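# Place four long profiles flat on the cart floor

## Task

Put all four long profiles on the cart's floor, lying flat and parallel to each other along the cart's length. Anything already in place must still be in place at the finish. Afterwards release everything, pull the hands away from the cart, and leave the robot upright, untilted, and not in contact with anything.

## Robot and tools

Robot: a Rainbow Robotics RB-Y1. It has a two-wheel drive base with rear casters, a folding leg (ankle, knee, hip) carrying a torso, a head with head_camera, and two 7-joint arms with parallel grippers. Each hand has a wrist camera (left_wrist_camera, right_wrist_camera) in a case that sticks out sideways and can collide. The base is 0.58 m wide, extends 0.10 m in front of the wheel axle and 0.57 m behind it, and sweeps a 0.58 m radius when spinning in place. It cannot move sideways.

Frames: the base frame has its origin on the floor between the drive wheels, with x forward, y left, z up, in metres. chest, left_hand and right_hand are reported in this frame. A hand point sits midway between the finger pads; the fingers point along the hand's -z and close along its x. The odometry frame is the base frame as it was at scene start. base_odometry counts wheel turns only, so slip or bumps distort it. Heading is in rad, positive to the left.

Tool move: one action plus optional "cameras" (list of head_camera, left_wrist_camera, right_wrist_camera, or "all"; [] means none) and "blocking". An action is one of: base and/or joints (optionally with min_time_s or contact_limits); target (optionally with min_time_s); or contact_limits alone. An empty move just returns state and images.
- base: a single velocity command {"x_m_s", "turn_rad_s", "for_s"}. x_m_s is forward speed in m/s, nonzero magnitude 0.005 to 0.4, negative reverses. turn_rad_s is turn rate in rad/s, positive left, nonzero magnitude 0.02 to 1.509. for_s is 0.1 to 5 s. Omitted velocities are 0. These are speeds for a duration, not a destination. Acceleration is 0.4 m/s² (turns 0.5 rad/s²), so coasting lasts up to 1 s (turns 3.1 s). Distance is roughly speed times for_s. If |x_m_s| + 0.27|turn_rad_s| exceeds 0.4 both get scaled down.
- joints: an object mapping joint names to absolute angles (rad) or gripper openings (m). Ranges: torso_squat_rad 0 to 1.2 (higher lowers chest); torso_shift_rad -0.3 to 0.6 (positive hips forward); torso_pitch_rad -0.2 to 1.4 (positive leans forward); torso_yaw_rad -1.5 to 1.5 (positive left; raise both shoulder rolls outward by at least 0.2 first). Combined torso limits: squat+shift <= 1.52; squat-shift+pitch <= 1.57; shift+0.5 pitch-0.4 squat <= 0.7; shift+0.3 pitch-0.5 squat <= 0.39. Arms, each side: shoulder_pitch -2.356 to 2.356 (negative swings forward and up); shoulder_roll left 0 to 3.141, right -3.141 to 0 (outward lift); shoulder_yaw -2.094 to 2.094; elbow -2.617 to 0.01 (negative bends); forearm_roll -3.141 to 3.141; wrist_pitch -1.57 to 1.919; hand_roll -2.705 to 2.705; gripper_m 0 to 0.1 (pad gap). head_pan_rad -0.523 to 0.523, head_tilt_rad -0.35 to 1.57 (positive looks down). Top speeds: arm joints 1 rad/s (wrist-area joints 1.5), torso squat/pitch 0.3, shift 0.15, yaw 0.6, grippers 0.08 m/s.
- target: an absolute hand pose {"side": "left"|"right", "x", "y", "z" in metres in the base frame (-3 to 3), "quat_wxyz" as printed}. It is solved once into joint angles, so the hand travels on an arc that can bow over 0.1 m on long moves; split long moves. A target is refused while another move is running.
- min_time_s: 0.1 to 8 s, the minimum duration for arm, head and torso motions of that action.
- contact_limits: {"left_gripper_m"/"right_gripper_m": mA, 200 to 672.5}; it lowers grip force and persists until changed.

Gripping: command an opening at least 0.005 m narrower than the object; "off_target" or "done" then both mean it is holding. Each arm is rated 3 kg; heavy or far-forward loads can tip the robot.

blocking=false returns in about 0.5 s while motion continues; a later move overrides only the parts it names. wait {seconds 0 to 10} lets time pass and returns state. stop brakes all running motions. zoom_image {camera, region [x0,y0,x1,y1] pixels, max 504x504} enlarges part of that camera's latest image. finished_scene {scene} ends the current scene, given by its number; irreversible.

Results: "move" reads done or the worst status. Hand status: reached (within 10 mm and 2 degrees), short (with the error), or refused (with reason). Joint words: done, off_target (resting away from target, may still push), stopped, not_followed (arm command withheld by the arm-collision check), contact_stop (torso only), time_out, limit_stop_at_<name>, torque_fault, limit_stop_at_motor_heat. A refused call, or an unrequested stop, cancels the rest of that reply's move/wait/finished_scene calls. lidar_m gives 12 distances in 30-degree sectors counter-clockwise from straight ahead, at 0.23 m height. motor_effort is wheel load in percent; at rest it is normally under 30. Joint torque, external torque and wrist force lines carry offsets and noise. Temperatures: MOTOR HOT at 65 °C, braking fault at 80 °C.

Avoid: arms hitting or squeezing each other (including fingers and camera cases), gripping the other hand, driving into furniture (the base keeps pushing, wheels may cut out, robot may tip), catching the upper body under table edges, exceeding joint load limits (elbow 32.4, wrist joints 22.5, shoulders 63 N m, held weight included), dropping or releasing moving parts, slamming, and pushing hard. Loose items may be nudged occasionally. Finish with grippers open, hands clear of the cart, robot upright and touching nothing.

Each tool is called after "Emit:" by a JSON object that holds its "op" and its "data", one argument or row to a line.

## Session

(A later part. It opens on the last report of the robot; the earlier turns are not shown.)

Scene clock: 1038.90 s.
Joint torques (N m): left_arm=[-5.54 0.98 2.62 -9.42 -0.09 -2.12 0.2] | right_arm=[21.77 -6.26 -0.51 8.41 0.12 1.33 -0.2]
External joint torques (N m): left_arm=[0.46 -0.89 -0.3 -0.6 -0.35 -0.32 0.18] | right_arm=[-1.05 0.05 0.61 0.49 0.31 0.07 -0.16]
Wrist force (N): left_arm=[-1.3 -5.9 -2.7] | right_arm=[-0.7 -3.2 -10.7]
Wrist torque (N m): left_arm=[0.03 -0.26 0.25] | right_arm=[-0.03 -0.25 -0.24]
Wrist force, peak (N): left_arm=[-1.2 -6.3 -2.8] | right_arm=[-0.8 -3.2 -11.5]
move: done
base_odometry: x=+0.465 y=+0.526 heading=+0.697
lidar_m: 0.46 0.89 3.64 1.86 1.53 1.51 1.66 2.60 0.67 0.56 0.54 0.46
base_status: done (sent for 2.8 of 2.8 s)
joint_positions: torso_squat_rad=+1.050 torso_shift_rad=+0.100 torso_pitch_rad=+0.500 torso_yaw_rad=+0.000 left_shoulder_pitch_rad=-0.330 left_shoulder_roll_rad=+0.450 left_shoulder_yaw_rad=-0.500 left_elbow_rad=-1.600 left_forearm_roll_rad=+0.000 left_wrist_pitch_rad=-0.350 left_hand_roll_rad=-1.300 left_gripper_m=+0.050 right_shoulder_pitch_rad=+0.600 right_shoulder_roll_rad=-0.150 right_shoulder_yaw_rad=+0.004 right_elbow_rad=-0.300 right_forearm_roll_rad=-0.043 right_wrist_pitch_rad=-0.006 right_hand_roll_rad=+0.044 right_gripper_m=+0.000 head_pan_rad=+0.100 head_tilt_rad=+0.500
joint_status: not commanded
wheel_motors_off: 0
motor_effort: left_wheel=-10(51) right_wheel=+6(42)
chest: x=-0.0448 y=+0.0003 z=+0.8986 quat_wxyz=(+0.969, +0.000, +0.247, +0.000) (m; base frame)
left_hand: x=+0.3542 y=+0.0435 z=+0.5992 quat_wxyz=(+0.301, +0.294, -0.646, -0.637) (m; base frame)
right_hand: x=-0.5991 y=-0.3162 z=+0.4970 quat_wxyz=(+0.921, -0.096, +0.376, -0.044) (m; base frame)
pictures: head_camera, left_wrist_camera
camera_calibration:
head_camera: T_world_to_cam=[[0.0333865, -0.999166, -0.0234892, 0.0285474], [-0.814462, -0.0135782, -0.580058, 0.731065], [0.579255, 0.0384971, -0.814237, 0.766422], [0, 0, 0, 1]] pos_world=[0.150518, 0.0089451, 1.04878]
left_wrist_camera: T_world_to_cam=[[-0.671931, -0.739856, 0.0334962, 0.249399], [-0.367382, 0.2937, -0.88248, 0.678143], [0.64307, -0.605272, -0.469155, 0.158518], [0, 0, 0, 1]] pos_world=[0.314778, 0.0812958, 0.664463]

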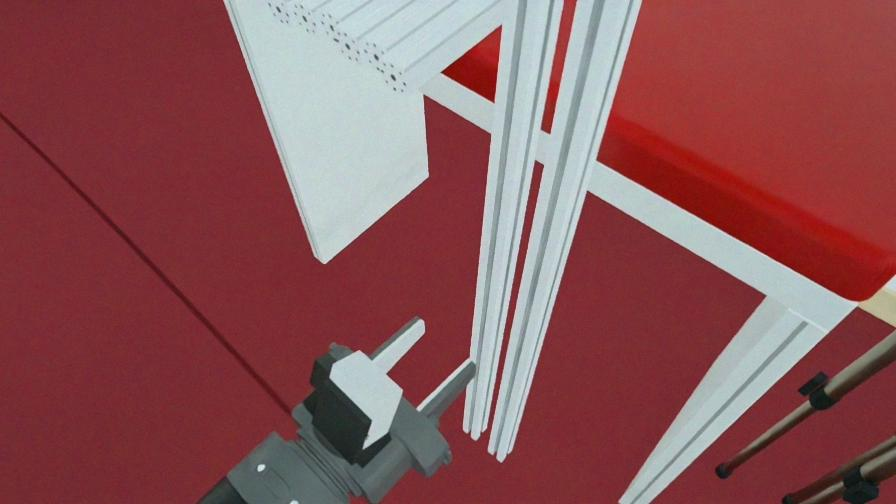

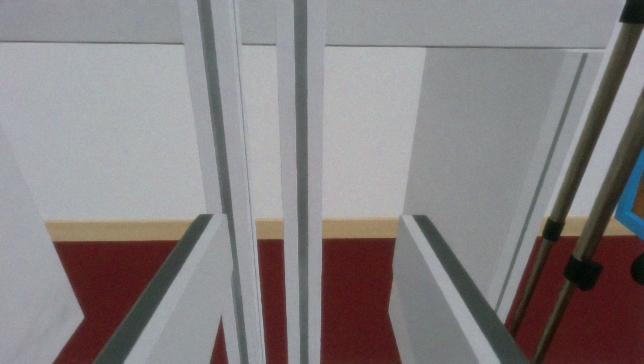

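Emit:
{"op": "move", "data": {
  "base": {"x_m_s": 0.1, "for_s": 0.3},
  "joints": {"left_gripper_m": 0.04},
  "cameras": []
}}

Emit:
{"op": "move", "data": {
  "target": {"side": "left", "x": 0.422, "y": -0.0211, "z": 0.56, "quat_wxyz": [0.298, 0.298, -0.641, -0.641]},
  "min_time_s": 2.5,
  "cameras": ["left_wrist_camera"]
}}

Emit:
{"op": "zoom_image", "data": {
  "camera": "left_wrist_camera",
  "region": [120, 60, 522, 364]
}}

Scene clock: 1050.00 s.
Joint torques (N m): left_arm=[-6.06 1.32 2.73 -8.64 -0.09 -1.73 -0.04] | right_arm=[21.67 -6.59 -0.84 8.48 -0.05 1.41 -0.19]
External joint torques (N m): left_arm=[-0.05 -0.55 -0.19 0.18 -0.35 0.06 -0.05] | right_arm=[-1.14 -0.28 0.28 0.57 0.14 0.15 -0.16]
Wrist force (N): left_arm=[-1.1 -5.4 -2.9] | right_arm=[-0.7 -3.4 -10.9]
Wrist torque (N m): left_arm=[-0.03 -0.25 0.23] | right_arm=[-0.02 -0.26 -0.22]
Wrist force, peak (N): left_arm=[-1.0 -6.0 -3.3] | right_arm=[-1.0 -3.1 -11.3]
move: done
base_odometry: x=+0.488 y=+0.545 heading=+0.696
lidar_m: 0.44 0.88 3.69 1.91 1.55 1.53 1.70 2.63 0.64 0.57 0.52 0.43
base_status: done (sent for 0.3 of 0.3 s)
joint_positions: torso_squat_rad=+1.050 torso_shift_rad=+0.100 torso_pitch_rad=+0.500 torso_yaw_rad=+0.000 left_shoulder_pitch_rad=-0.330 left_shoulder_roll_rad=+0.450 left_shoulder_yaw_rad=-0.500 left_elbow_rad=-1.600 left_forearm_roll_rad=+0.000 left_wrist_pitch_rad=-0.350 left_hand_roll_rad=-1.300 left_gripper_m=+0.040 right_shoulder_pitch_rad=+0.600 right_shoulder_roll_rad=-0.150 right_shoulder_yaw_rad=+0.004 right_elbow_rad=-0.300 right_forearm_roll_rad=-0.043 right_wrist_pitch_rad=-0.006 right_hand_roll_rad=+0.044 right_gripper_m=+0.000 head_pan_rad=+0.100 head_tilt_rad=+0.500
joint_status: all done
wheel_motors_off: 0
motor_effort: left_wheel=-7(20) right_wheel=+5(34)
chest: x=-0.0448 y=+0.0003 z=+0.8986 quat_wxyz=(+0.969, +0.000, +0.247, +0.000) (m; base frame)
left_hand: x=+0.3542 y=+0.0435 z=+0.5992 quat_wxyz=(+0.301, +0.294, -0.646, -0.637) (m; base frame)
right_hand: x=-0.5991 y=-0.3162 z=+0.4970 quat_wxyz=(+0.921, -0.096, +0.376, -0.044) (m; base frame)
pictures: none
No camera images: "cameras" was empty.

Scene clock: 1052.83 s.
Joint torques (N m): left_arm=[-12.01 -1.51 2.81 -8.03 -0.17 -1.98 0.03] | right_arm=[22.07 -6.32 -0.66 8.41 0.04 1.3 -0.18]
External joint torques (N m): left_arm=[-1.14 -0.79 0.66 0.34 -0.44 -0.17 0.02] | right_arm=[-0.74 -0.01 0.46 0.5 0.23 0.04 -0.14]
Wrist force (N): left_arm=[-0.5 -6.0 -2.6] | right_arm=[-0.4 -3.2 -10.9]
Wrist torque (N m): left_arm=[0.01 -0.22 0.27] | right_arm=[-0.02 -0.21 -0.23]
Wrist force, peak (N): left_arm=[-0.8 -6.5 -3.2] | right_arm=[-0.6 -3.3 -11.1]
move: done
base_odometry: x=+0.488 y=+0.545 heading=+0.696
lidar_m: 0.43 0.87 3.70 1.89 1.53 1.53 1.69 2.63 0.62 0.57 0.53 0.43
base_status: not commanded
joint_positions: torso_squat_rad=+1.050 torso_shift_rad=+0.100 torso_pitch_rad=+0.500 torso_yaw_rad=+0.000 left_shoulder_pitch_rad=-0.660 left_shoulder_roll_rad=+0.222 left_shoulder_yaw_rad=-0.498 left_elbow_rad=-1.074 left_forearm_roll_rad=-0.009 left_wrist_pitch_rad=-0.469 left_hand_roll_rad=-1.345 left_gripper_m=+0.040 right_shoulder_pitch_rad=+0.600 right_shoulder_roll_rad=-0.150 right_shoulder_yaw_rad=+0.004 right_elbow_rad=-0.300 right_forearm_roll_rad=-0.043 right_wrist_pitch_rad=-0.006 right_hand_roll_rad=+0.044 right_gripper_m=+0.000 head_pan_rad=+0.100 head_tilt_rad=+0.500
joint_status: all done
wheel_motors_off: 0
motor_effort: left_wheel=-7(8) right_wheel=+6(9)
chest: x=-0.0448 y=+0.0003 z=+0.8986 quat_wxyz=(+0.969, +0.000, +0.247, +0.000) (m; base frame)
left_hand: x=+0.4218 y=-0.0210 z=+0.5599 quat_wxyz=(+0.298, +0.298, -0.641, -0.642) (m; base frame)
left_hand_status: reached (checked arc, planned for 2.5 s): 0 mm and 0.1 deg off.
right_hand: x=-0.5991 y=-0.3162 z=+0.4970 quat_wxyz=(+0.921, -0.096, +0.376, -0.044) (m; base frame)
pictures: left_wrist_camera
camera_calibration:
left_wrist_camera: T_world_to_cam=[[-0.670236, -0.741855, 0.0208719, 0.254778], [-0.365993, 0.305932, -0.878894, 0.684795], [0.645627, -0.596705, -0.47656, 0.0607538], [0, 0, 0, 1]] pos_world=[0.382167, 0.0157593, 0.625498]

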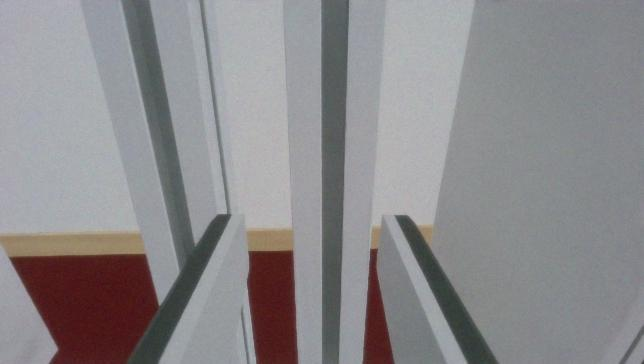

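Scaled by 1.254 from the camera's 644x364 image, which has a finer 920x520 frame.

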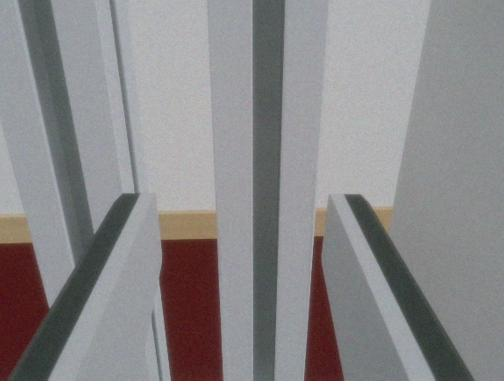

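Emit:
{"op": "move", "data": {
  "target": {"side": "left", "x": 0.454, "y": -0.0542, "z": 0.56, "quat_wxyz": [0.298, 0.298, -0.641, -0.641]},
  "min_time_s": 2,
  "cameras": ["left_wrist_camera", "head_camera"]
}}

Emit:
{"op": "zoom_image", "data": {
  "camera": "left_wrist_camera",
  "region": [120, 60, 522, 364]
}}

Emit:
{"op": "zoom_image", "data": {
  "camera": "head_camera",
  "region": [400, 200, 660, 430]
}}

Scene clock: 1067.27 s.
Joint torques (N m): left_arm=[-14.84 -2.35 2.3 -8.48 0.49 -1.84 -0.02] | right_arm=[21.48 -6.6 -0.48 8.08 0.06 1.26 -0.39]
External joint torques (N m): left_arm=[-1.56 -0.81 0.56 -0.39 0.21 -0.03 -0.03] | right_arm=[-1.33 -0.28 0.64 0.17 0.24 0 -0.35]
Wrist force (N): left_arm=[-0.9 -5.5 -2.6] | right_arm=[-0.7 -3.2 -10.7]
Wrist torque (N m): left_arm=[-0.01 -0.23 0.25] | right_arm=[-0.02 -0.25 -0.23]
Wrist force, peak (N): left_arm=[40.5 45.0 199.1] | right_arm=[-0.4 -3.3 -11.5]
move: done
base_odometry: x=+0.488 y=+0.545 heading=+0.696
lidar_m: 0.47 0.88 3.70 1.90 1.54 1.53 1.69 2.64 0.63 0.57 0.53 0.43
base_status: not commanded
joint_positions: torso_squat_rad=+1.050 torso_shift_rad=+0.100 torso_pitch_rad=+0.500 torso_yaw_rad=+0.000 left_shoulder_pitch_rad=-0.838 left_shoulder_roll_rad=+0.120 left_shoulder_yaw_rad=-0.471 left_elbow_rad=-0.814 left_forearm_roll_rad=+0.002 left_wrist_pitch_rad=-0.527 left_hand_roll_rad=-1.362 left_gripper_m=+0.040 right_shoulder_pitch_rad=+0.600 right_shoulder_roll_rad=-0.150 right_shoulder_yaw_rad=+0.004 right_elbow_rad=-0.300 right_forearm_roll_rad=-0.043 right_wrist_pitch_rad=-0.006 right_hand_roll_rad=+0.044 right_gripper_m=+0.000 head_pan_rad=+0.100 head_tilt_rad=+0.500
joint_status: all done
wheel_motors_off: 0
motor_effort: left_wheel=-8(51) right_wheel=+8(48)
chest: x=-0.0450 y=+0.0003 z=+0.8986 quat_wxyz=(+0.969, +0.000, +0.247, +0.000) (m; base frame)
left_hand: x=+0.4538 y=-0.0540 z=+0.5600 quat_wxyz=(+0.298, +0.298, -0.641, -0.642) (m; base frame)
left_hand_status: reached (checked arc, planned for 2.0 s): 0 mm and 0.1 deg off.
right_hand: x=-0.5991 y=-0.3162 z=+0.4970 quat_wxyz=(+0.921, -0.096, +0.375, -0.044) (m; base frame)
pictures: head_camera, left_wrist_camera
camera_calibration:
head_camera: T_world_to_cam=[[0.0334736, -0.999165, -0.0234212, 0.0284684], [-0.81425, -0.0136747, -0.580353, 0.73132], [0.579549, 0.0384973, -0.814028, 0.766298], [0, 0, 0, 1]] pos_world=[0.150417, 0.00894489, 1.04888]
left_wrist_camera: T_world_to_cam=[[-0.670147, -0.741942, 0.0206395, 0.251848], [-0.365969, 0.306108, -0.878843, 0.706652], [0.645732, -0.596507, -0.476665, 0.0204756], [0, 0, 0, 1]] pos_world=[0.414166, -0.0172413, 0.625598]

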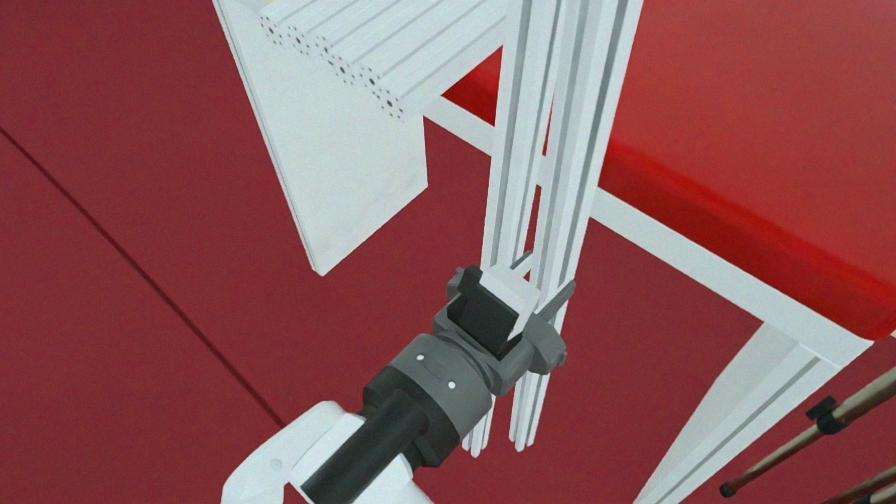

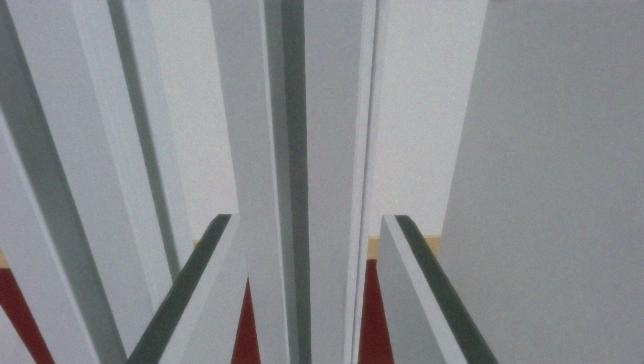

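Scaled by 1.254 from the camera's 644x364 image, which has a finer 920x520 frame.

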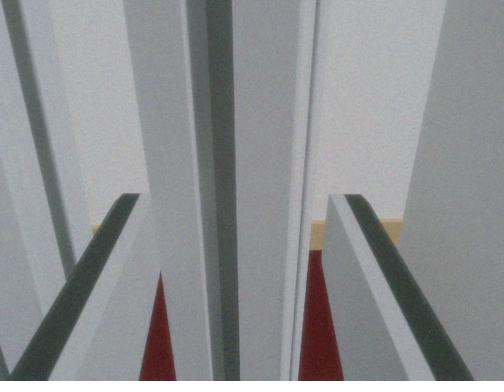

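Scaled by 1.938 from the camera's 896x504 image, which has a finer 1280x720 frame.

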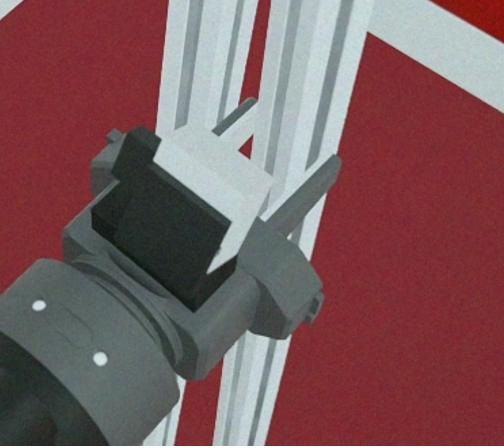

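Emit:
{"op": "move", "data": {
  "joints": {"left_gripper_m": 0.02},
  "cameras": ["left_wrist_camera", "head_camera"]
}}

Scene clock: 1074.97 s.
Joint torques (N m): left_arm=[-14.72 -2.18 2.31 -8.18 0.37 -1.85 -0.14] | right_arm=[21.68 -6.28 -0.65 8.07 -0.08 1.33 -0.4]
External joint torques (N m): left_arm=[-1.45 -0.63 0.57 -0.08 0.1 -0.04 -0.16] | right_arm=[-1.13 0.04 0.47 0.16 0.1 0.07 -0.36]
Wrist force (N): left_arm=[-0.7 -5.9 -2.8] | right_arm=[-0.7 -3.1 -10.9]
Wrist torque (N m): left_arm=[0.05 -0.24 0.34] | right_arm=[-0.04 -0.24 -0.23]
Wrist force, peak (N): left_arm=[-0.5 -6.5 -2.9] | right_arm=[-0.5 -3.3 -11.2]
move: off_target
base_odometry: x=+0.488 y=+0.545 heading=+0.696
lidar_m: 0.48 0.88 3.69 1.90 1.54 1.53 1.69 2.62 0.63 0.56 0.52 0.43
base_status: not commanded
joint_positions: torso_squat_rad=+1.050 torso_shift_rad=+0.100 torso_pitch_rad=+0.500 torso_yaw_rad=+0.000 left_shoulder_pitch_rad=-0.838 left_shoulder_roll_rad=+0.120 left_shoulder_yaw_rad=-0.471 left_elbow_rad=-0.814 left_forearm_roll_rad=+0.002 left_wrist_pitch_rad=-0.527 left_hand_roll_rad=-1.362 left_gripper_m=+0.032 right_shoulder_pitch_rad=+0.600 right_shoulder_roll_rad=-0.150 right_shoulder_yaw_rad=+0.004 right_elbow_rad=-0.300 right_forearm_roll_rad=-0.043 right_wrist_pitch_rad=-0.006 right_hand_roll_rad=+0.044 right_gripper_m=+0.000 head_pan_rad=+0.100 head_tilt_rad=+0.500
joint_status: left_gripper_m off_target (ended at +0.032, target +0.020)
wheel_motors_off: 0
motor_effort: left_wheel=-8(9) right_wheel=+7(9)
chest: x=-0.0450 y=+0.0003 z=+0.8986 quat_wxyz=(+0.969, +0.000, +0.247, +0.000) (m; base frame)
left_hand: x=+0.4538 y=-0.0541 z=+0.5600 quat_wxyz=(+0.298, +0.298, -0.641, -0.642) (m; base frame)
right_hand: x=-0.5991 y=-0.3162 z=+0.4970 quat_wxyz=(+0.921, -0.096, +0.375, -0.044) (m; base frame)
pictures: head_camera, left_wrist_camera
camera_calibration:
head_camera: T_world_to_cam=[[0.033392, -0.999167, -0.0234788, 0.0285414], [-0.814253, -0.0135749, -0.580351, 0.731318], [0.579549, 0.0384968, -0.814028, 0.766297], [0, 0, 0, 1]] pos_world=[0.150418, 0.00894511, 1.04888]
left_wrist_camera: T_world_to_cam=[[-0.670169, -0.741919, 0.0207403, 0.251795], [-0.365999, 0.306035, -0.878856, 0.706671], [0.645692, -0.596573, -0.476636, 0.0204731], [0, 0, 0, 1]] pos_world=[0.414166, -0.0172411, 0.625598]

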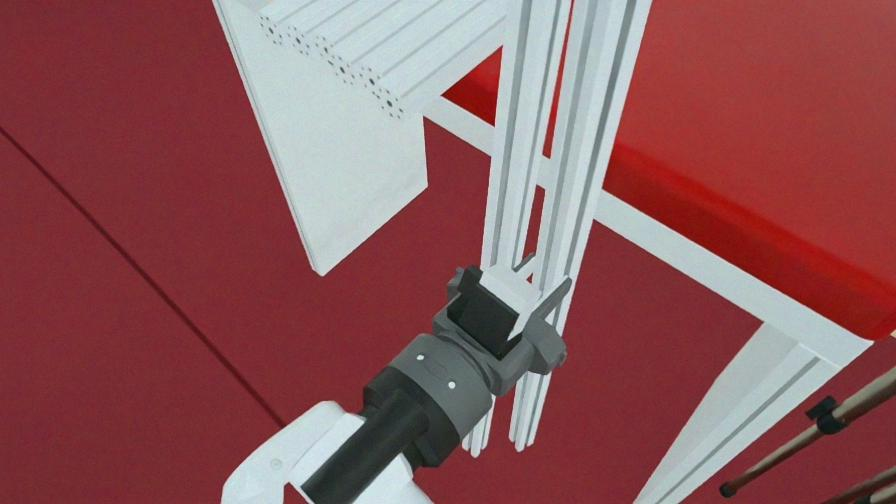

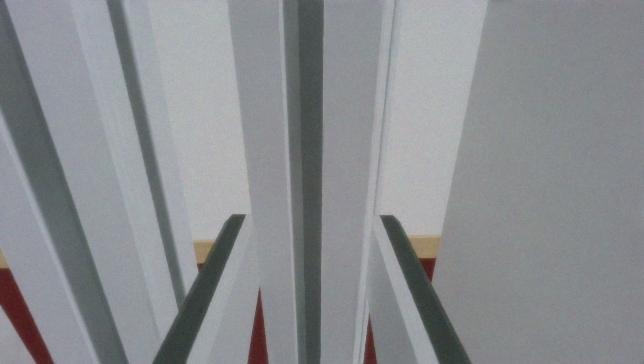

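Emit:
{"op": "move", "data": {
  "target": {"side": "left", "x": 0.450, "y": -0.0508, "z": 0.6, "quat_wxyz": [0.298, 0.298, -0.641, -0.641]},
  "min_time_s": 2,
  "cameras": ["left_wrist_camera", "head_camera"]
}}

Emit:
{"op": "zoom_image", "data": {
  "camera": "left_wrist_camera",
  "region": [120, 60, 522, 364]
}}

Scene clock: 1094.47 s.
Joint torques (N m): left_arm=[-16.3 -1.99 1.23 -13.76 0.06 -4.23 0.49] | right_arm=[21.58 -6.88 -0.86 8.14 -0.01 1.35 -0.2]
External joint torques (N m): left_arm=[-3.89 -0.63 -1.08 -4.81 -0.18 -2.43 0.48] | right_arm=[-1.24 -0.57 0.27 0.23 0.18 0.08 -0.16]
Wrist force (N): left_arm=[-0.9 -15.2 -2.8] | right_arm=[-0.7 -3.3 -10.9]
Wrist torque (N m): left_arm=[-0.27 -0.27 0.20] | right_arm=[-0.03 -0.25 -0.23]
Wrist force, peak (N): left_arm=[-0.7 19.4 -1.8] | right_arm=[-0.7 -3.3 -11.2]
move: done
base_odometry: x=+0.488 y=+0.545 heading=+0.696
lidar_m: 0.46 0.88 3.71 1.90 1.55 1.54 1.70 2.64 0.62 0.57 0.53 0.42
base_status: not commanded
joint_positions: torso_squat_rad=+1.050 torso_shift_rad=+0.100 torso_pitch_rad=+0.500 torso_yaw_rad=+0.000 left_shoulder_pitch_rad=-0.733 left_shoulder_roll_rad=+0.195 left_shoulder_yaw_rad=-0.490 left_elbow_rad=-1.144 left_forearm_roll_rad=-0.006 left_wrist_pitch_rad=-0.335 left_hand_roll_rad=-1.337 left_gripper_m=+0.032 right_shoulder_pitch_rad=+0.600 right_shoulder_roll_rad=-0.150 right_shoulder_yaw_rad=+0.004 right_elbow_rad=-0.300 right_forearm_roll_rad=-0.043 right_wrist_pitch_rad=-0.006 right_hand_roll_rad=+0.044 right_gripper_m=+0.000 head_pan_rad=+0.100 head_tilt_rad=+0.500
joint_status: all done
wheel_motors_off: 0
motor_effort: left_wheel=-8(9) right_wheel=+8(9)
chest: x=-0.0449 y=+0.0003 z=+0.8986 quat_wxyz=(+0.969, +0.000, +0.247, +0.000) (m; base frame)
left_hand: x=+0.4489 y=-0.0501 z=+0.5989 quat_wxyz=(+0.296, +0.299, -0.645, -0.638) (m; base frame)
left_hand_status: reached (checked arc, planned for 2.0 s): 2 mm and 0.6 deg off.
right_hand: x=-0.5991 y=-0.3162 z=+0.4971 quat_wxyz=(+0.921, -0.096, +0.376, -0.044) (m; base frame)
pictures: head_camera, left_wrist_camera
camera_calibration:
head_camera: T_world_to_cam=[[0.0333865, -0.999166, -0.0234892, 0.0285474], [-0.814462, -0.0135782, -0.580058, 0.731065], [0.579255, 0.0384971, -0.814237, 0.766422], [0, 0, 0, 1]] pos_world=[0.150518, 0.0089451, 1.04878]
left_wrist_camera: T_world_to_cam=[[-0.67181, -0.740429, 0.020907, 0.251302], [-0.357718, 0.299592, -0.884467, 0.737214], [0.648621, -0.601673, -0.466133, 0.0366828], [0, 0, 0, 1]] pos_world=[0.408748, -0.0127215, 0.663887]

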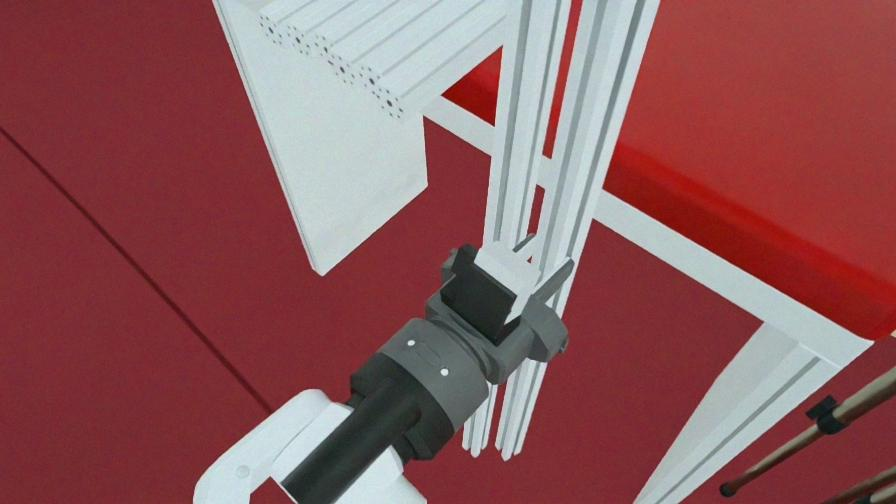

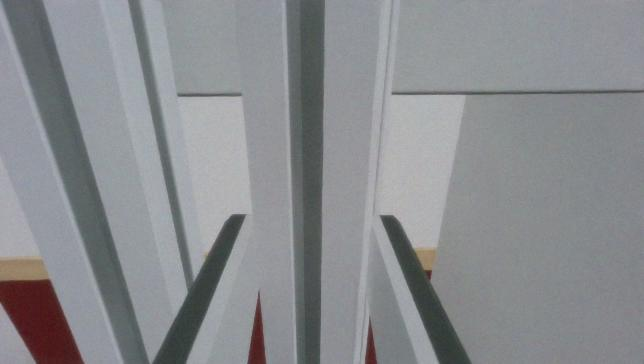

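Scaled by 1.254 from the camera's 644x364 image, which has a finer 920x520 frame.

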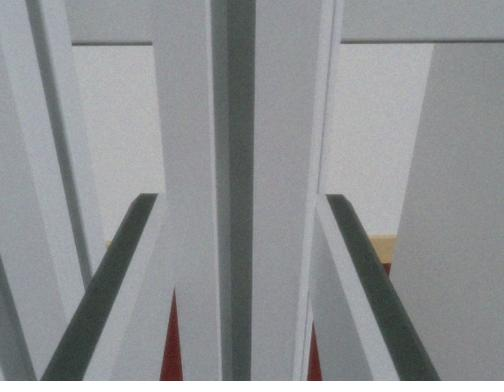

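Emit:
{"op": "move", "data": {
  "target": {"side": "left", "x": 0.36, "y": 0.026, "z": 0.64, "quat_wxyz": [0.298, 0.298, -0.641, -0.641]},
  "min_time_s": 2.5,
  "cameras": ["head_camera", "left_wrist_camera"]
}}

Emit:
{"op": "move", "data": {
  "base": {"x_m_s": -0.25, "for_s": 2.12},
  "cameras": ["left_wrist_camera"]
}}

Scene clock: 1103.57 s.
Joint torques (N m): left_arm=[-9.77 1.44 2.94 -14.1 -0.02 -4.42 0.57] | right_arm=[21.5 -6.13 -0.34 8.42 0.07 1.37 -0.28]
External joint torques (N m): left_arm=[-3.51 0.1 -0.01 -4.73 -0.2 -2.63 0.56] | right_arm=[-1.32 0.18 0.78 0.51 0.25 0.11 -0.25]
Wrist force (N): left_arm=[-0.8 -15.1 -2.7] | right_arm=[-0.5 -3.2 -10.8]
Wrist torque (N m): left_arm=[-0.14 -0.23 0.22] | right_arm=[-0.01 -0.24 -0.22]
Wrist force, peak (N): left_arm=[-0.5 -16.0 -2.6] | right_arm=[-0.7 -3.3 -11.1]
move: done
base_odometry: x=+0.488 y=+0.545 heading=+0.696
lidar_m: 0.36 0.88 3.70 1.89 1.55 1.54 1.70 2.63 0.62 0.57 0.53 0.43
base_status: not commanded
joint_positions: torso_squat_rad=+1.050 torso_shift_rad=+0.100 torso_pitch_rad=+0.500 torso_yaw_rad=+0.000 left_shoulder_pitch_rad=-0.326 left_shoulder_roll_rad=+0.453 left_shoulder_yaw_rad=-0.497 left_elbow_rad=-1.783 left_forearm_roll_rad=-0.009 left_wrist_pitch_rad=-0.163 left_hand_roll_rad=-1.302 left_gripper_m=+0.032 right_shoulder_pitch_rad=+0.600 right_shoulder_roll_rad=-0.150 right_shoulder_yaw_rad=+0.004 right_elbow_rad=-0.300 right_forearm_roll_rad=-0.043 right_wrist_pitch_rad=-0.006 right_hand_roll_rad=+0.044 right_gripper_m=+0.000 head_pan_rad=+0.100 head_tilt_rad=+0.500
joint_status: all done
wheel_motors_off: 0
motor_effort: left_wheel=-8(9) right_wheel=+7(9)
chest: x=-0.0448 y=+0.0003 z=+0.8986 quat_wxyz=(+0.969, +0.000, +0.247, +0.000) (m; base frame)
left_hand: x=+0.3598 y=+0.0264 z=+0.6389 quat_wxyz=(+0.299, +0.298, -0.640, -0.642) (m; base frame)
left_hand_status: reached (checked arc, planned for 2.5 s): 1 mm and 0.1 deg off.
right_hand: x=-0.5991 y=-0.3162 z=+0.4971 quat_wxyz=(+0.921, -0.096, +0.376, -0.044) (m; base frame)
pictures: head_camera, left_wrist_camera
camera_calibration:
head_camera: T_world_to_cam=[[0.0333865, -0.999166, -0.0234892, 0.0285474], [-0.814462, -0.0135782, -0.580058, 0.731065], [0.579255, 0.0384971, -0.814237, 0.766422], [0, 0, 0, 1]] pos_world=[0.150518, 0.0089451, 1.04878]
left_wrist_camera: T_world_to_cam=[[-0.669787, -0.742251, 0.0211599, 0.246407], [-0.367002, 0.306131, -0.878404, 0.717156], [0.645519, -0.596109, -0.477451, 0.167262], [0, 0, 0, 1]] pos_world=[0.320268, 0.0630585, 0.704598]

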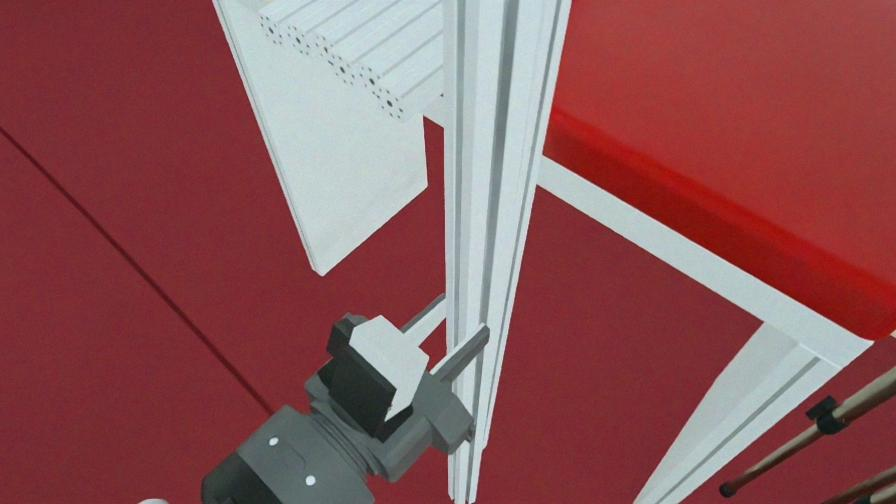

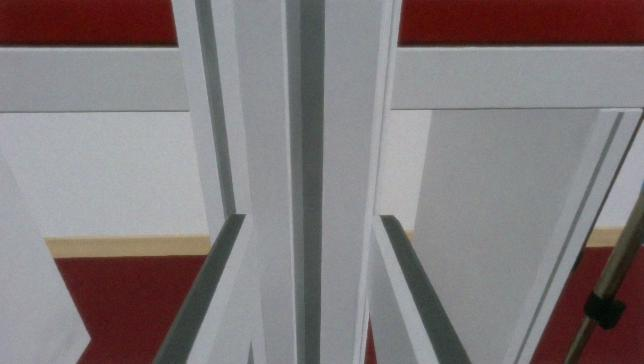

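Scene clock: 1107.03 s.
Joint torques (N m): left_arm=[-10.18 0.51 3.17 -13.77 -0.04 -4.38 0.58] | right_arm=[21.14 -6.19 -0.74 8.11 -0.09 1.48 -0.23]
External joint torques (N m): left_arm=[-3.93 -0.83 0.23 -4.41 -0.22 -2.6 0.56] | right_arm=[-1.68 0.13 0.38 0.19 0.09 0.22 -0.19]
Wrist force (N): left_arm=[-0.3 -15.1 -2.9] | right_arm=[-0.7 -3.2 -11.0]
Wrist torque (N m): left_arm=[-0.13 -0.19 0.22] | right_arm=[-0.01 -0.25 -0.23]
Wrist force, peak (N): left_arm=[-1.3 -15.6 -3.1] | right_arm=[-0.6 -3.1 -11.4]
move: done
base_odometry: x=+0.079 y=+0.203 heading=+0.695
lidar_m: 0.37 2.53 2.71 1.40 1.13 1.12 1.23 1.92 1.56 0.81 0.69 0.92
base_status: done (sent for 2.13 of 2.13 s)
joint_positions: torso_squat_rad=+1.050 torso_shift_rad=+0.100 torso_pitch_rad=+0.500 torso_yaw_rad=+0.000 left_shoulder_pitch_rad=-0.326 left_shoulder_roll_rad=+0.453 left_shoulder_yaw_rad=-0.497 left_elbow_rad=-1.783 left_forearm_roll_rad=-0.009 left_wrist_pitch_rad=-0.163 left_hand_roll_rad=-1.302 left_gripper_m=+0.032 right_shoulder_pitch_rad=+0.600 right_shoulder_roll_rad=-0.150 right_shoulder_yaw_rad=+0.004 right_elbow_rad=-0.300 right_forearm_roll_rad=-0.043 right_wrist_pitch_rad=-0.006 right_hand_roll_rad=+0.044 right_gripper_m=+0.000 head_pan_rad=+0.100 head_tilt_rad=+0.500
joint_status: not commanded
wheel_motors_off: 0
motor_effort: left_wheel=-13(29) right_wheel=+15(50)
chest: x=-0.0448 y=+0.0003 z=+0.8986 quat_wxyz=(+0.969, +0.000, +0.248, +0.000) (m; base frame)
left_hand: x=+0.3597 y=+0.0263 z=+0.6388 quat_wxyz=(+0.299, +0.298, -0.640, -0.642) (m; base frame)
right_hand: x=-0.5992 y=-0.3162 z=+0.4972 quat_wxyz=(+0.921, -0.096, +0.376, -0.044) (m; base frame)
pictures: left_wrist_camera
camera_calibration:
left_wrist_camera: T_world_to_cam=[[-0.669921, -0.742123, 0.0214082, 0.246203], [-0.36721, 0.306147, -0.878311, 0.717032], [0.645261, -0.596261, -0.47761, 0.167481], [0, 0, 0, 1]] pos_world=[0.320169, 0.0630585, 0.704498]

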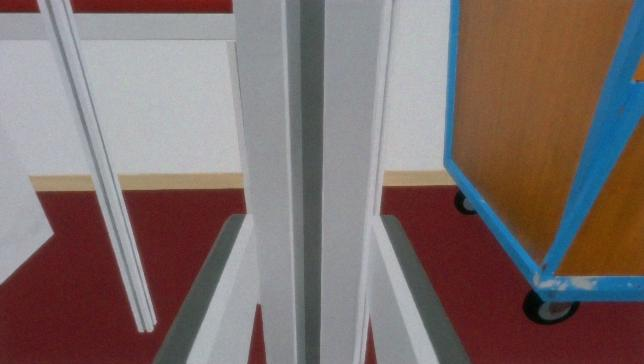

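Emit:
{"op": "move", "data": {
  "base": {"turn_rad_s": -0.6, "for_s": 4.105},
  "cameras": []
}}

Emit:
{"op": "move", "data": {
  "base": {"x_m_s": 0.3, "for_s": 3.05},
  "cameras": []
}}

Emit:
{"op": "move", "data": {
  "base": {"turn_rad_s": 0.6, "for_s": 2.947},
  "joints": {"head_pan_rad": 0.0, "head_tilt_rad": 0.2},
  "cameras": ["head_camera"]
}}

Scene clock: 1120.70 s.
Joint torques (N m): left_arm=[-10.32 0.68 3.04 -13.89 -0.01 -4.35 0.63] | right_arm=[21.36 -6.29 -1.11 8.24 0.12 1.34 -0.32]
External joint torques (N m): left_arm=[-4.07 -0.65 0.1 -4.52 -0.19 -2.56 0.62] | right_arm=[-1.46 0.03 0.01 0.32 0.3 0.07 -0.29]
Wrist force (N): left_arm=[-0.5 -14.6 -2.7] | right_arm=[-0.6 -3.1 -11.0]
Wrist torque (N m): left_arm=[-0.32 -0.21 0.19] | right_arm=[-0.04 -0.22 -0.23]
Wrist force, peak (N): left_arm=[-0.5 -15.5 -3.0] | right_arm=[-0.8 -3.2 -11.3]
move: done
base_odometry: x=+0.079 y=+0.203 heading=-1.764
lidar_m: 0.36 1.19 0.76 0.71 0.94 1.02 3.32 2.02 1.25 1.10 1.11 1.33
base_status: done (sent for 4.1 of 4.1 s)
joint_positions: torso_squat_rad=+1.050 torso_shift_rad=+0.100 torso_pitch_rad=+0.500 torso_yaw_rad=+0.000 left_shoulder_pitch_rad=-0.326 left_shoulder_roll_rad=+0.453 left_shoulder_yaw_rad=-0.497 left_elbow_rad=-1.783 left_forearm_roll_rad=-0.009 left_wrist_pitch_rad=-0.163 left_hand_roll_rad=-1.302 left_gripper_m=+0.032 right_shoulder_pitch_rad=+0.600 right_shoulder_roll_rad=-0.150 right_shoulder_yaw_rad=+0.004 right_elbow_rad=-0.300 right_forearm_roll_rad=-0.043 right_wrist_pitch_rad=-0.006 right_hand_roll_rad=+0.044 right_gripper_m=+0.000 head_pan_rad=+0.100 head_tilt_rad=+0.500
joint_status: not commanded
wheel_motors_off: 0
motor_effort: left_wheel=+13(48) right_wheel=+4(48)
chest: x=-0.0448 y=+0.0003 z=+0.8986 quat_wxyz=(+0.969, +0.000, +0.248, +0.000) (m; base frame)
left_hand: x=+0.3597 y=+0.0263 z=+0.6388 quat_wxyz=(+0.299, +0.298, -0.640, -0.642) (m; base frame)
right_hand: x=-0.5992 y=-0.3162 z=+0.4972 quat_wxyz=(+0.921, -0.096, +0.376, -0.044) (m; base frame)
pictures: none
No camera images: "cameras" was empty.

Scene clock: 1125.00 s.
Joint torques (N m): left_arm=[-10.02 1.06 2.89 -13.8 -0.17 -4.28 0.4] | right_arm=[21.66 -6.08 -0.63 8.56 0.06 1.27 -0.29]
External joint torques (N m): left_arm=[-3.77 -0.28 -0.05 -4.44 -0.35 -2.49 0.38] | right_arm=[-1.15 0.24 0.5 0.65 0.24 0.01 -0.25]
Wrist force (N): left_arm=[-0.5 -14.8 -2.8] | right_arm=[-0.7 -3.2 -10.9]
Wrist torque (N m): left_arm=[-0.30 -0.20 0.23] | right_arm=[-0.02 -0.26 -0.23]
Wrist force, peak (N): left_arm=[-1.3 -15.4 -3.6] | right_arm=[-0.8 -3.4 -11.5]
move: done
base_odometry: x=-0.098 y=-0.700 heading=-1.765
lidar_m: 0.36 3.04 0.94 0.85 0.85 1.04 3.84 1.70 1.03 0.91 0.92 1.10
base_status: done (sent for 3.07 of 3.07 s)
joint_positions: torso_squat_rad=+1.050 torso_shift_rad=+0.100 torso_pitch_rad=+0.500 torso_yaw_rad=+0.000 left_shoulder_pitch_rad=-0.326 left_shoulder_roll_rad=+0.453 left_shoulder_yaw_rad=-0.497 left_elbow_rad=-1.783 left_forearm_roll_rad=-0.009 left_wrist_pitch_rad=-0.163 left_hand_roll_rad=-1.302 left_gripper_m=+0.032 right_shoulder_pitch_rad=+0.600 right_shoulder_roll_rad=-0.150 right_shoulder_yaw_rad=+0.004 right_elbow_rad=-0.300 right_forearm_roll_rad=-0.043 right_wrist_pitch_rad=-0.006 right_hand_roll_rad=+0.044 right_gripper_m=+0.000 head_pan_rad=+0.100 head_tilt_rad=+0.500
joint_status: not commanded
wheel_motors_off: 0
motor_effort: left_wheel=-8(49) right_wheel=+6(41)
chest: x=-0.0447 y=+0.0003 z=+0.8986 quat_wxyz=(+0.969, +0.000, +0.248, +0.000) (m; base frame)
left_hand: x=+0.3598 y=+0.0263 z=+0.6388 quat_wxyz=(+0.299, +0.298, -0.640, -0.642) (m; base frame)
right_hand: x=-0.5991 y=-0.3162 z=+0.4972 quat_wxyz=(+0.921, -0.096, +0.376, -0.044) (m; base frame)
pictures: none
No camera images: "cameras" was empty.

Scene clock: 1129.47 s.
Joint torques (N m): left_arm=[-9.6 0.53 3.38 -13.67 -0.23 -4.21 0.44] | right_arm=[21.9 -6.24 -0.28 8.43 -0.04 1.44 -0.25]
External joint torques (N m): left_arm=[-3.35 -0.8 0.44 -4.31 -0.41 -2.42 0.42] | right_arm=[-0.92 0.08 0.85 0.51 0.14 0.17 -0.21]
Wrist force (N): left_arm=[-0.6 -14.9 -2.9] | right_arm=[-0.7 -3.1 -10.9]
Wrist torque (N m): left_arm=[-0.27 -0.25 0.23] | right_arm=[-0.03 -0.24 -0.23]
Wrist force, peak (N): left_arm=[-1.0 -15.5 -3.0] | right_arm=[-0.6 -3.2 -11.4]
move: done
base_odometry: x=-0.098 y=-0.700 heading=-0.006
lidar_m: 0.36 0.88 1.57 3.81 1.33 0.96 0.91 0.95 1.29 3.42 2.36 0.87
base_status: done (sent for 2.93 of 2.93 s)
joint_positions: torso_squat_rad=+1.050 torso_shift_rad=+0.100 torso_pitch_rad=+0.500 torso_yaw_rad=+0.000 left_shoulder_pitch_rad=-0.326 left_shoulder_roll_rad=+0.453 left_shoulder_yaw_rad=-0.497 left_elbow_rad=-1.783 left_forearm_roll_rad=-0.009 left_wrist_pitch_rad=-0.163 left_hand_roll_rad=-1.302 left_gripper_m=+0.032 right_shoulder_pitch_rad=+0.600 right_shoulder_roll_rad=-0.150 right_shoulder_yaw_rad=+0.004 right_elbow_rad=-0.300 right_forearm_roll_rad=-0.043 right_wrist_pitch_rad=-0.006 right_hand_roll_rad=+0.044 right_gripper_m=+0.000 head_pan_rad=+0.000 head_tilt_rad=+0.200
joint_status: all done
wheel_motors_off: 0
motor_effort: left_wheel=+2(40) right_wheel=+15(39)
chest: x=-0.0447 y=+0.0003 z=+0.8986 quat_wxyz=(+0.969, +0.000, +0.248, +0.000) (m; base frame)
left_hand: x=+0.3598 y=+0.0263 z=+0.6388 quat_wxyz=(+0.299, +0.298, -0.640, -0.642) (m; base frame)
right_hand: x=-0.5991 y=-0.3162 z=+0.4972 quat_wxyz=(+0.921, -0.096, +0.376, -0.044) (m; base frame)
pictures: head_camera
camera_calibration:
head_camera: T_world_to_cam=[[-0.0589088, -0.998237, 0.00724519, 0.00238788], [-0.606039, 0.0299949, -0.794869, 0.944882], [0.793251, -0.0512157, -0.606737, 0.530484], [0, 0, 0, 1]] pos_world=[0.151969, 0.00121109, 1.0729]

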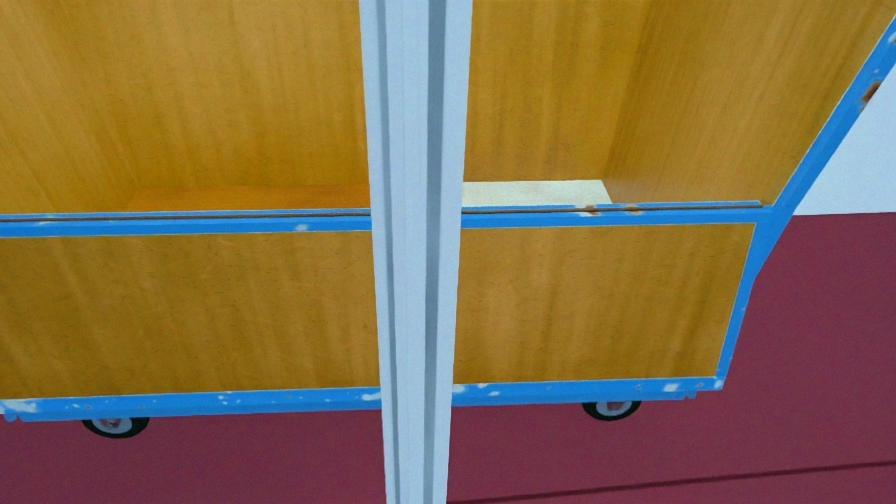

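Emit:
{"op": "move", "data": {
  "target": {"side": "left", "x": 0.52, "y": 0.10, "z": 0.88, "quat_wxyz": [0.887, 0, -0.462, 0]},
  "min_time_s": 3.5,
  "cameras": ["left_wrist_camera"]
}}

Emit:
{"op": "move", "data": {
  "joints": {"torso_squat_rad": 0.95, "torso_shift_rad": 0.28, "torso_pitch_rad": 0.9, "left_shoulder_pitch_rad": -1.922, "left_shoulder_roll_rad": 0.938, "left_shoulder_yaw_rad": -0.642, "left_elbow_rad": -2.082, "left_forearm_roll_rad": 0.703, "left_wrist_pitch_rad": 1.915, "left_hand_roll_rad": 1.193},
  "min_time_s": 3.5,
  "cameras": ["left_wrist_camera", "head_camera"]
}}

Scene clock: 1139.70 s.
Joint torques (N m): left_arm=[-24.12 2.61 -0.68 -9.42 -1.07 -3.51 0.21] | right_arm=[21.32 -6.23 -0.42 8.35 -0.07 1.32 -0.21]
External joint torques (N m): left_arm=[-6 0.21 -0.08 -3.25 -0.87 -1.96 0.25] | right_arm=[-1.5 0.08 0.7 0.43 0.11 0.06 -0.18]
Wrist force (N): left_arm=[-13.5 -0.3 -11.8] | right_arm=[-0.7 -3.4 -10.9]
Wrist torque (N m): left_arm=[-0.19 -0.28 0.29] | right_arm=[0.00 -0.25 -0.23]
Wrist force, peak (N): left_arm=[-13.8 -0.4 -12.0] | right_arm=[-0.7 -3.2 -11.3]
move: done
base_odometry: x=-0.098 y=-0.700 heading=-0.006
lidar_m: 0.84 0.87 1.59 3.79 1.34 0.98 0.91 0.94 1.29 3.41 2.36 0.87
base_status: not commanded
joint_positions: torso_squat_rad=+1.050 torso_shift_rad=+0.100 torso_pitch_rad=+0.500 torso_yaw_rad=+0.000 left_shoulder_pitch_rad=-1.358 left_shoulder_roll_rad=+0.007 left_shoulder_yaw_rad=+0.113 left_elbow_rad=-1.896 left_forearm_roll_rad=-0.292 left_wrist_pitch_rad=+1.743 left_hand_roll_rad=+0.140 left_gripper_m=+0.032 right_shoulder_pitch_rad=+0.600 right_shoulder_roll_rad=-0.150 right_shoulder_yaw_rad=+0.004 right_elbow_rad=-0.300 right_forearm_roll_rad=-0.043 right_wrist_pitch_rad=-0.006 right_hand_roll_rad=+0.044 right_gripper_m=+0.000 head_pan_rad=+0.000 head_tilt_rad=+0.200
joint_status: all done
wheel_motors_off: 0
motor_effort: left_wheel=+2(3) right_wheel=+13(17)
chest: x=-0.0447 y=+0.0003 z=+0.8986 quat_wxyz=(+0.969, +0.000, +0.248, +0.000) (m; base frame)
left_hand: x=+0.5199 y=+0.1002 z=+0.8789 quat_wxyz=(+0.888, +0.000, -0.461, +0.000) (m; base frame)
left_hand_status: reached (checked arc, planned for 3.5 s): 1 mm and 0.2 deg off.
right_hand: x=-0.5991 y=-0.3162 z=+0.4972 quat_wxyz=(+0.921, -0.096, +0.376, -0.044) (m; base frame)
pictures: left_wrist_camera
camera_calibration:
left_wrist_camera: T_world_to_cam=[[0.546809, 0.0204446, 0.837008, -1.02256], [-0.387869, -0.879772, 0.27488, 0.0801863], [0.741995, -0.474957, -0.473137, 0.156531], [0, 0, 0, 1]] pos_world=[0.474104, 0.165797, 0.907912]

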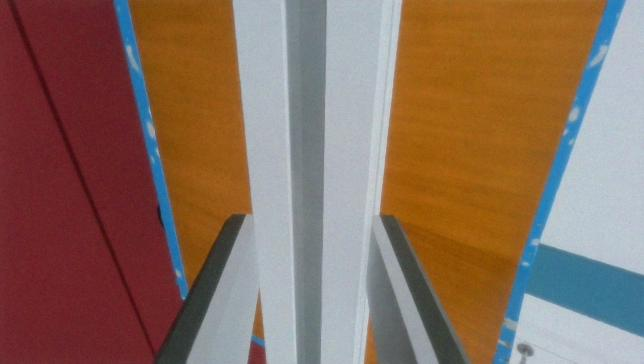

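Scene clock: 1143.50 s.
Joint torques (N m): left_arm=[-22.58 7.1 9.92 -3.65 -2.43 -1.2 0.48] | right_arm=[25.17 -5.57 -0.34 10.21 0.02 1.96 -0.34]
External joint torques (N m): left_arm=[-5.54 1.88 1.43 -1.63 -1.41 -0.72 0.51] | right_arm=[-2.12 0.21 0.79 0.42 0.25 0.25 -0.29]
Wrist force (N): left_arm=[-11.0 -0.3 -14.0] | right_arm=[0.8 -3.3 -9.0]
Wrist torque (N m): left_arm=[-0.33 -0.28 0.26] | right_arm=[-0.01 -0.17 -0.25]
Wrist force, peak (N): left_arm=[-14.2 0.2 -11.9] | right_arm=[-0.6 -3.2 -11.2]
move: done
base_odometry: x=-0.098 y=-0.700 heading=-0.006
lidar_m: 0.83 0.87 1.57 3.80 1.34 0.97 0.91 0.95 1.29 3.42 2.36 0.87
base_status: not commanded
joint_positions: torso_squat_rad=+0.950 torso_shift_rad=+0.280 torso_pitch_rad=+0.899 torso_yaw_rad=+0.000 left_shoulder_pitch_rad=-1.920 left_shoulder_roll_rad=+0.937 left_shoulder_yaw_rad=-0.643 left_elbow_rad=-2.082 left_forearm_roll_rad=+0.703 left_wrist_pitch_rad=+1.915 left_hand_roll_rad=+1.193 left_gripper_m=+0.032 right_shoulder_pitch_rad=+0.600 right_shoulder_roll_rad=-0.150 right_shoulder_yaw_rad=+0.004 right_elbow_rad=-0.300 right_forearm_roll_rad=-0.043 right_wrist_pitch_rad=-0.006 right_hand_roll_rad=+0.044 right_gripper_m=+0.000 head_pan_rad=+0.000 head_tilt_rad=+0.200
joint_status: all done
wheel_motors_off: 0
motor_effort: left_wheel=+1(3) right_wheel=+16(17)
chest: x=+0.1268 y=+0.0003 z=+0.8643 quat_wxyz=(+0.901, +0.000, +0.435, +0.000) (m; base frame)
left_hand: x=+0.6297 y=+0.0892 z=+0.7788 quat_wxyz=(+0.940, -0.001, -0.341, -0.001) (m; base frame)
right_hand: x=-0.5399 y=-0.3161 z=+0.7099 quat_wxyz=(+0.828, -0.103, +0.551, -0.024) (m; base frame)
pictures: head_camera, left_wrist_camera
camera_calibration:
head_camera: T_world_to_cam=[[-0.0514644, -0.998237, 0.0295608, -0.00749189], [-0.867222, 0.0299918, -0.497017, 0.797304], [0.495254, -0.0512145, -0.867237, 0.636585], [0, 0, 0, 1]] pos_world=[0.375783, 0.00121108, 0.948566]
left_wrist_camera: T_world_to_cam=[[0.74466, 0.020292, 0.667136, -0.990919], [-0.305906, -0.877998, 0.368159, 0.0162505], [0.593215, -0.478234, -0.647602, 0.25223], [0, 0, 0, 1]] pos_world=[0.593242, 0.155001, 0.81844]

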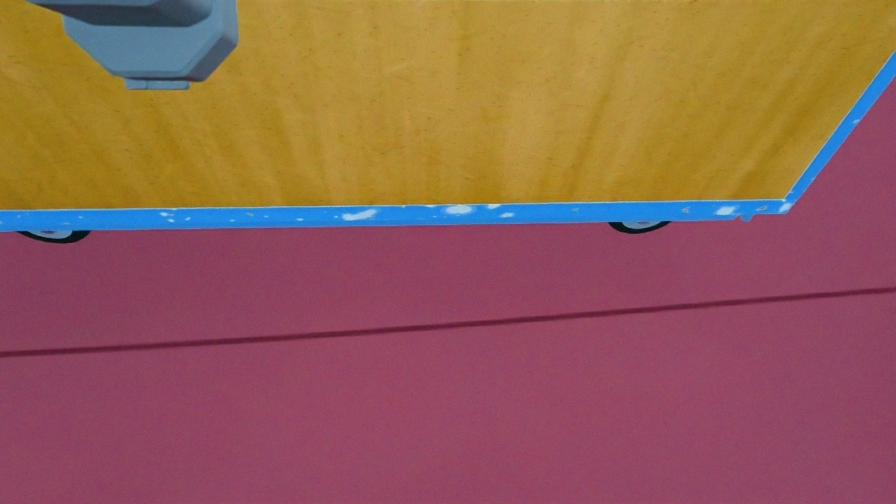

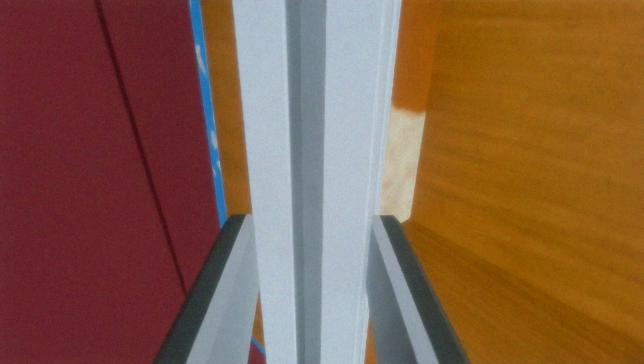

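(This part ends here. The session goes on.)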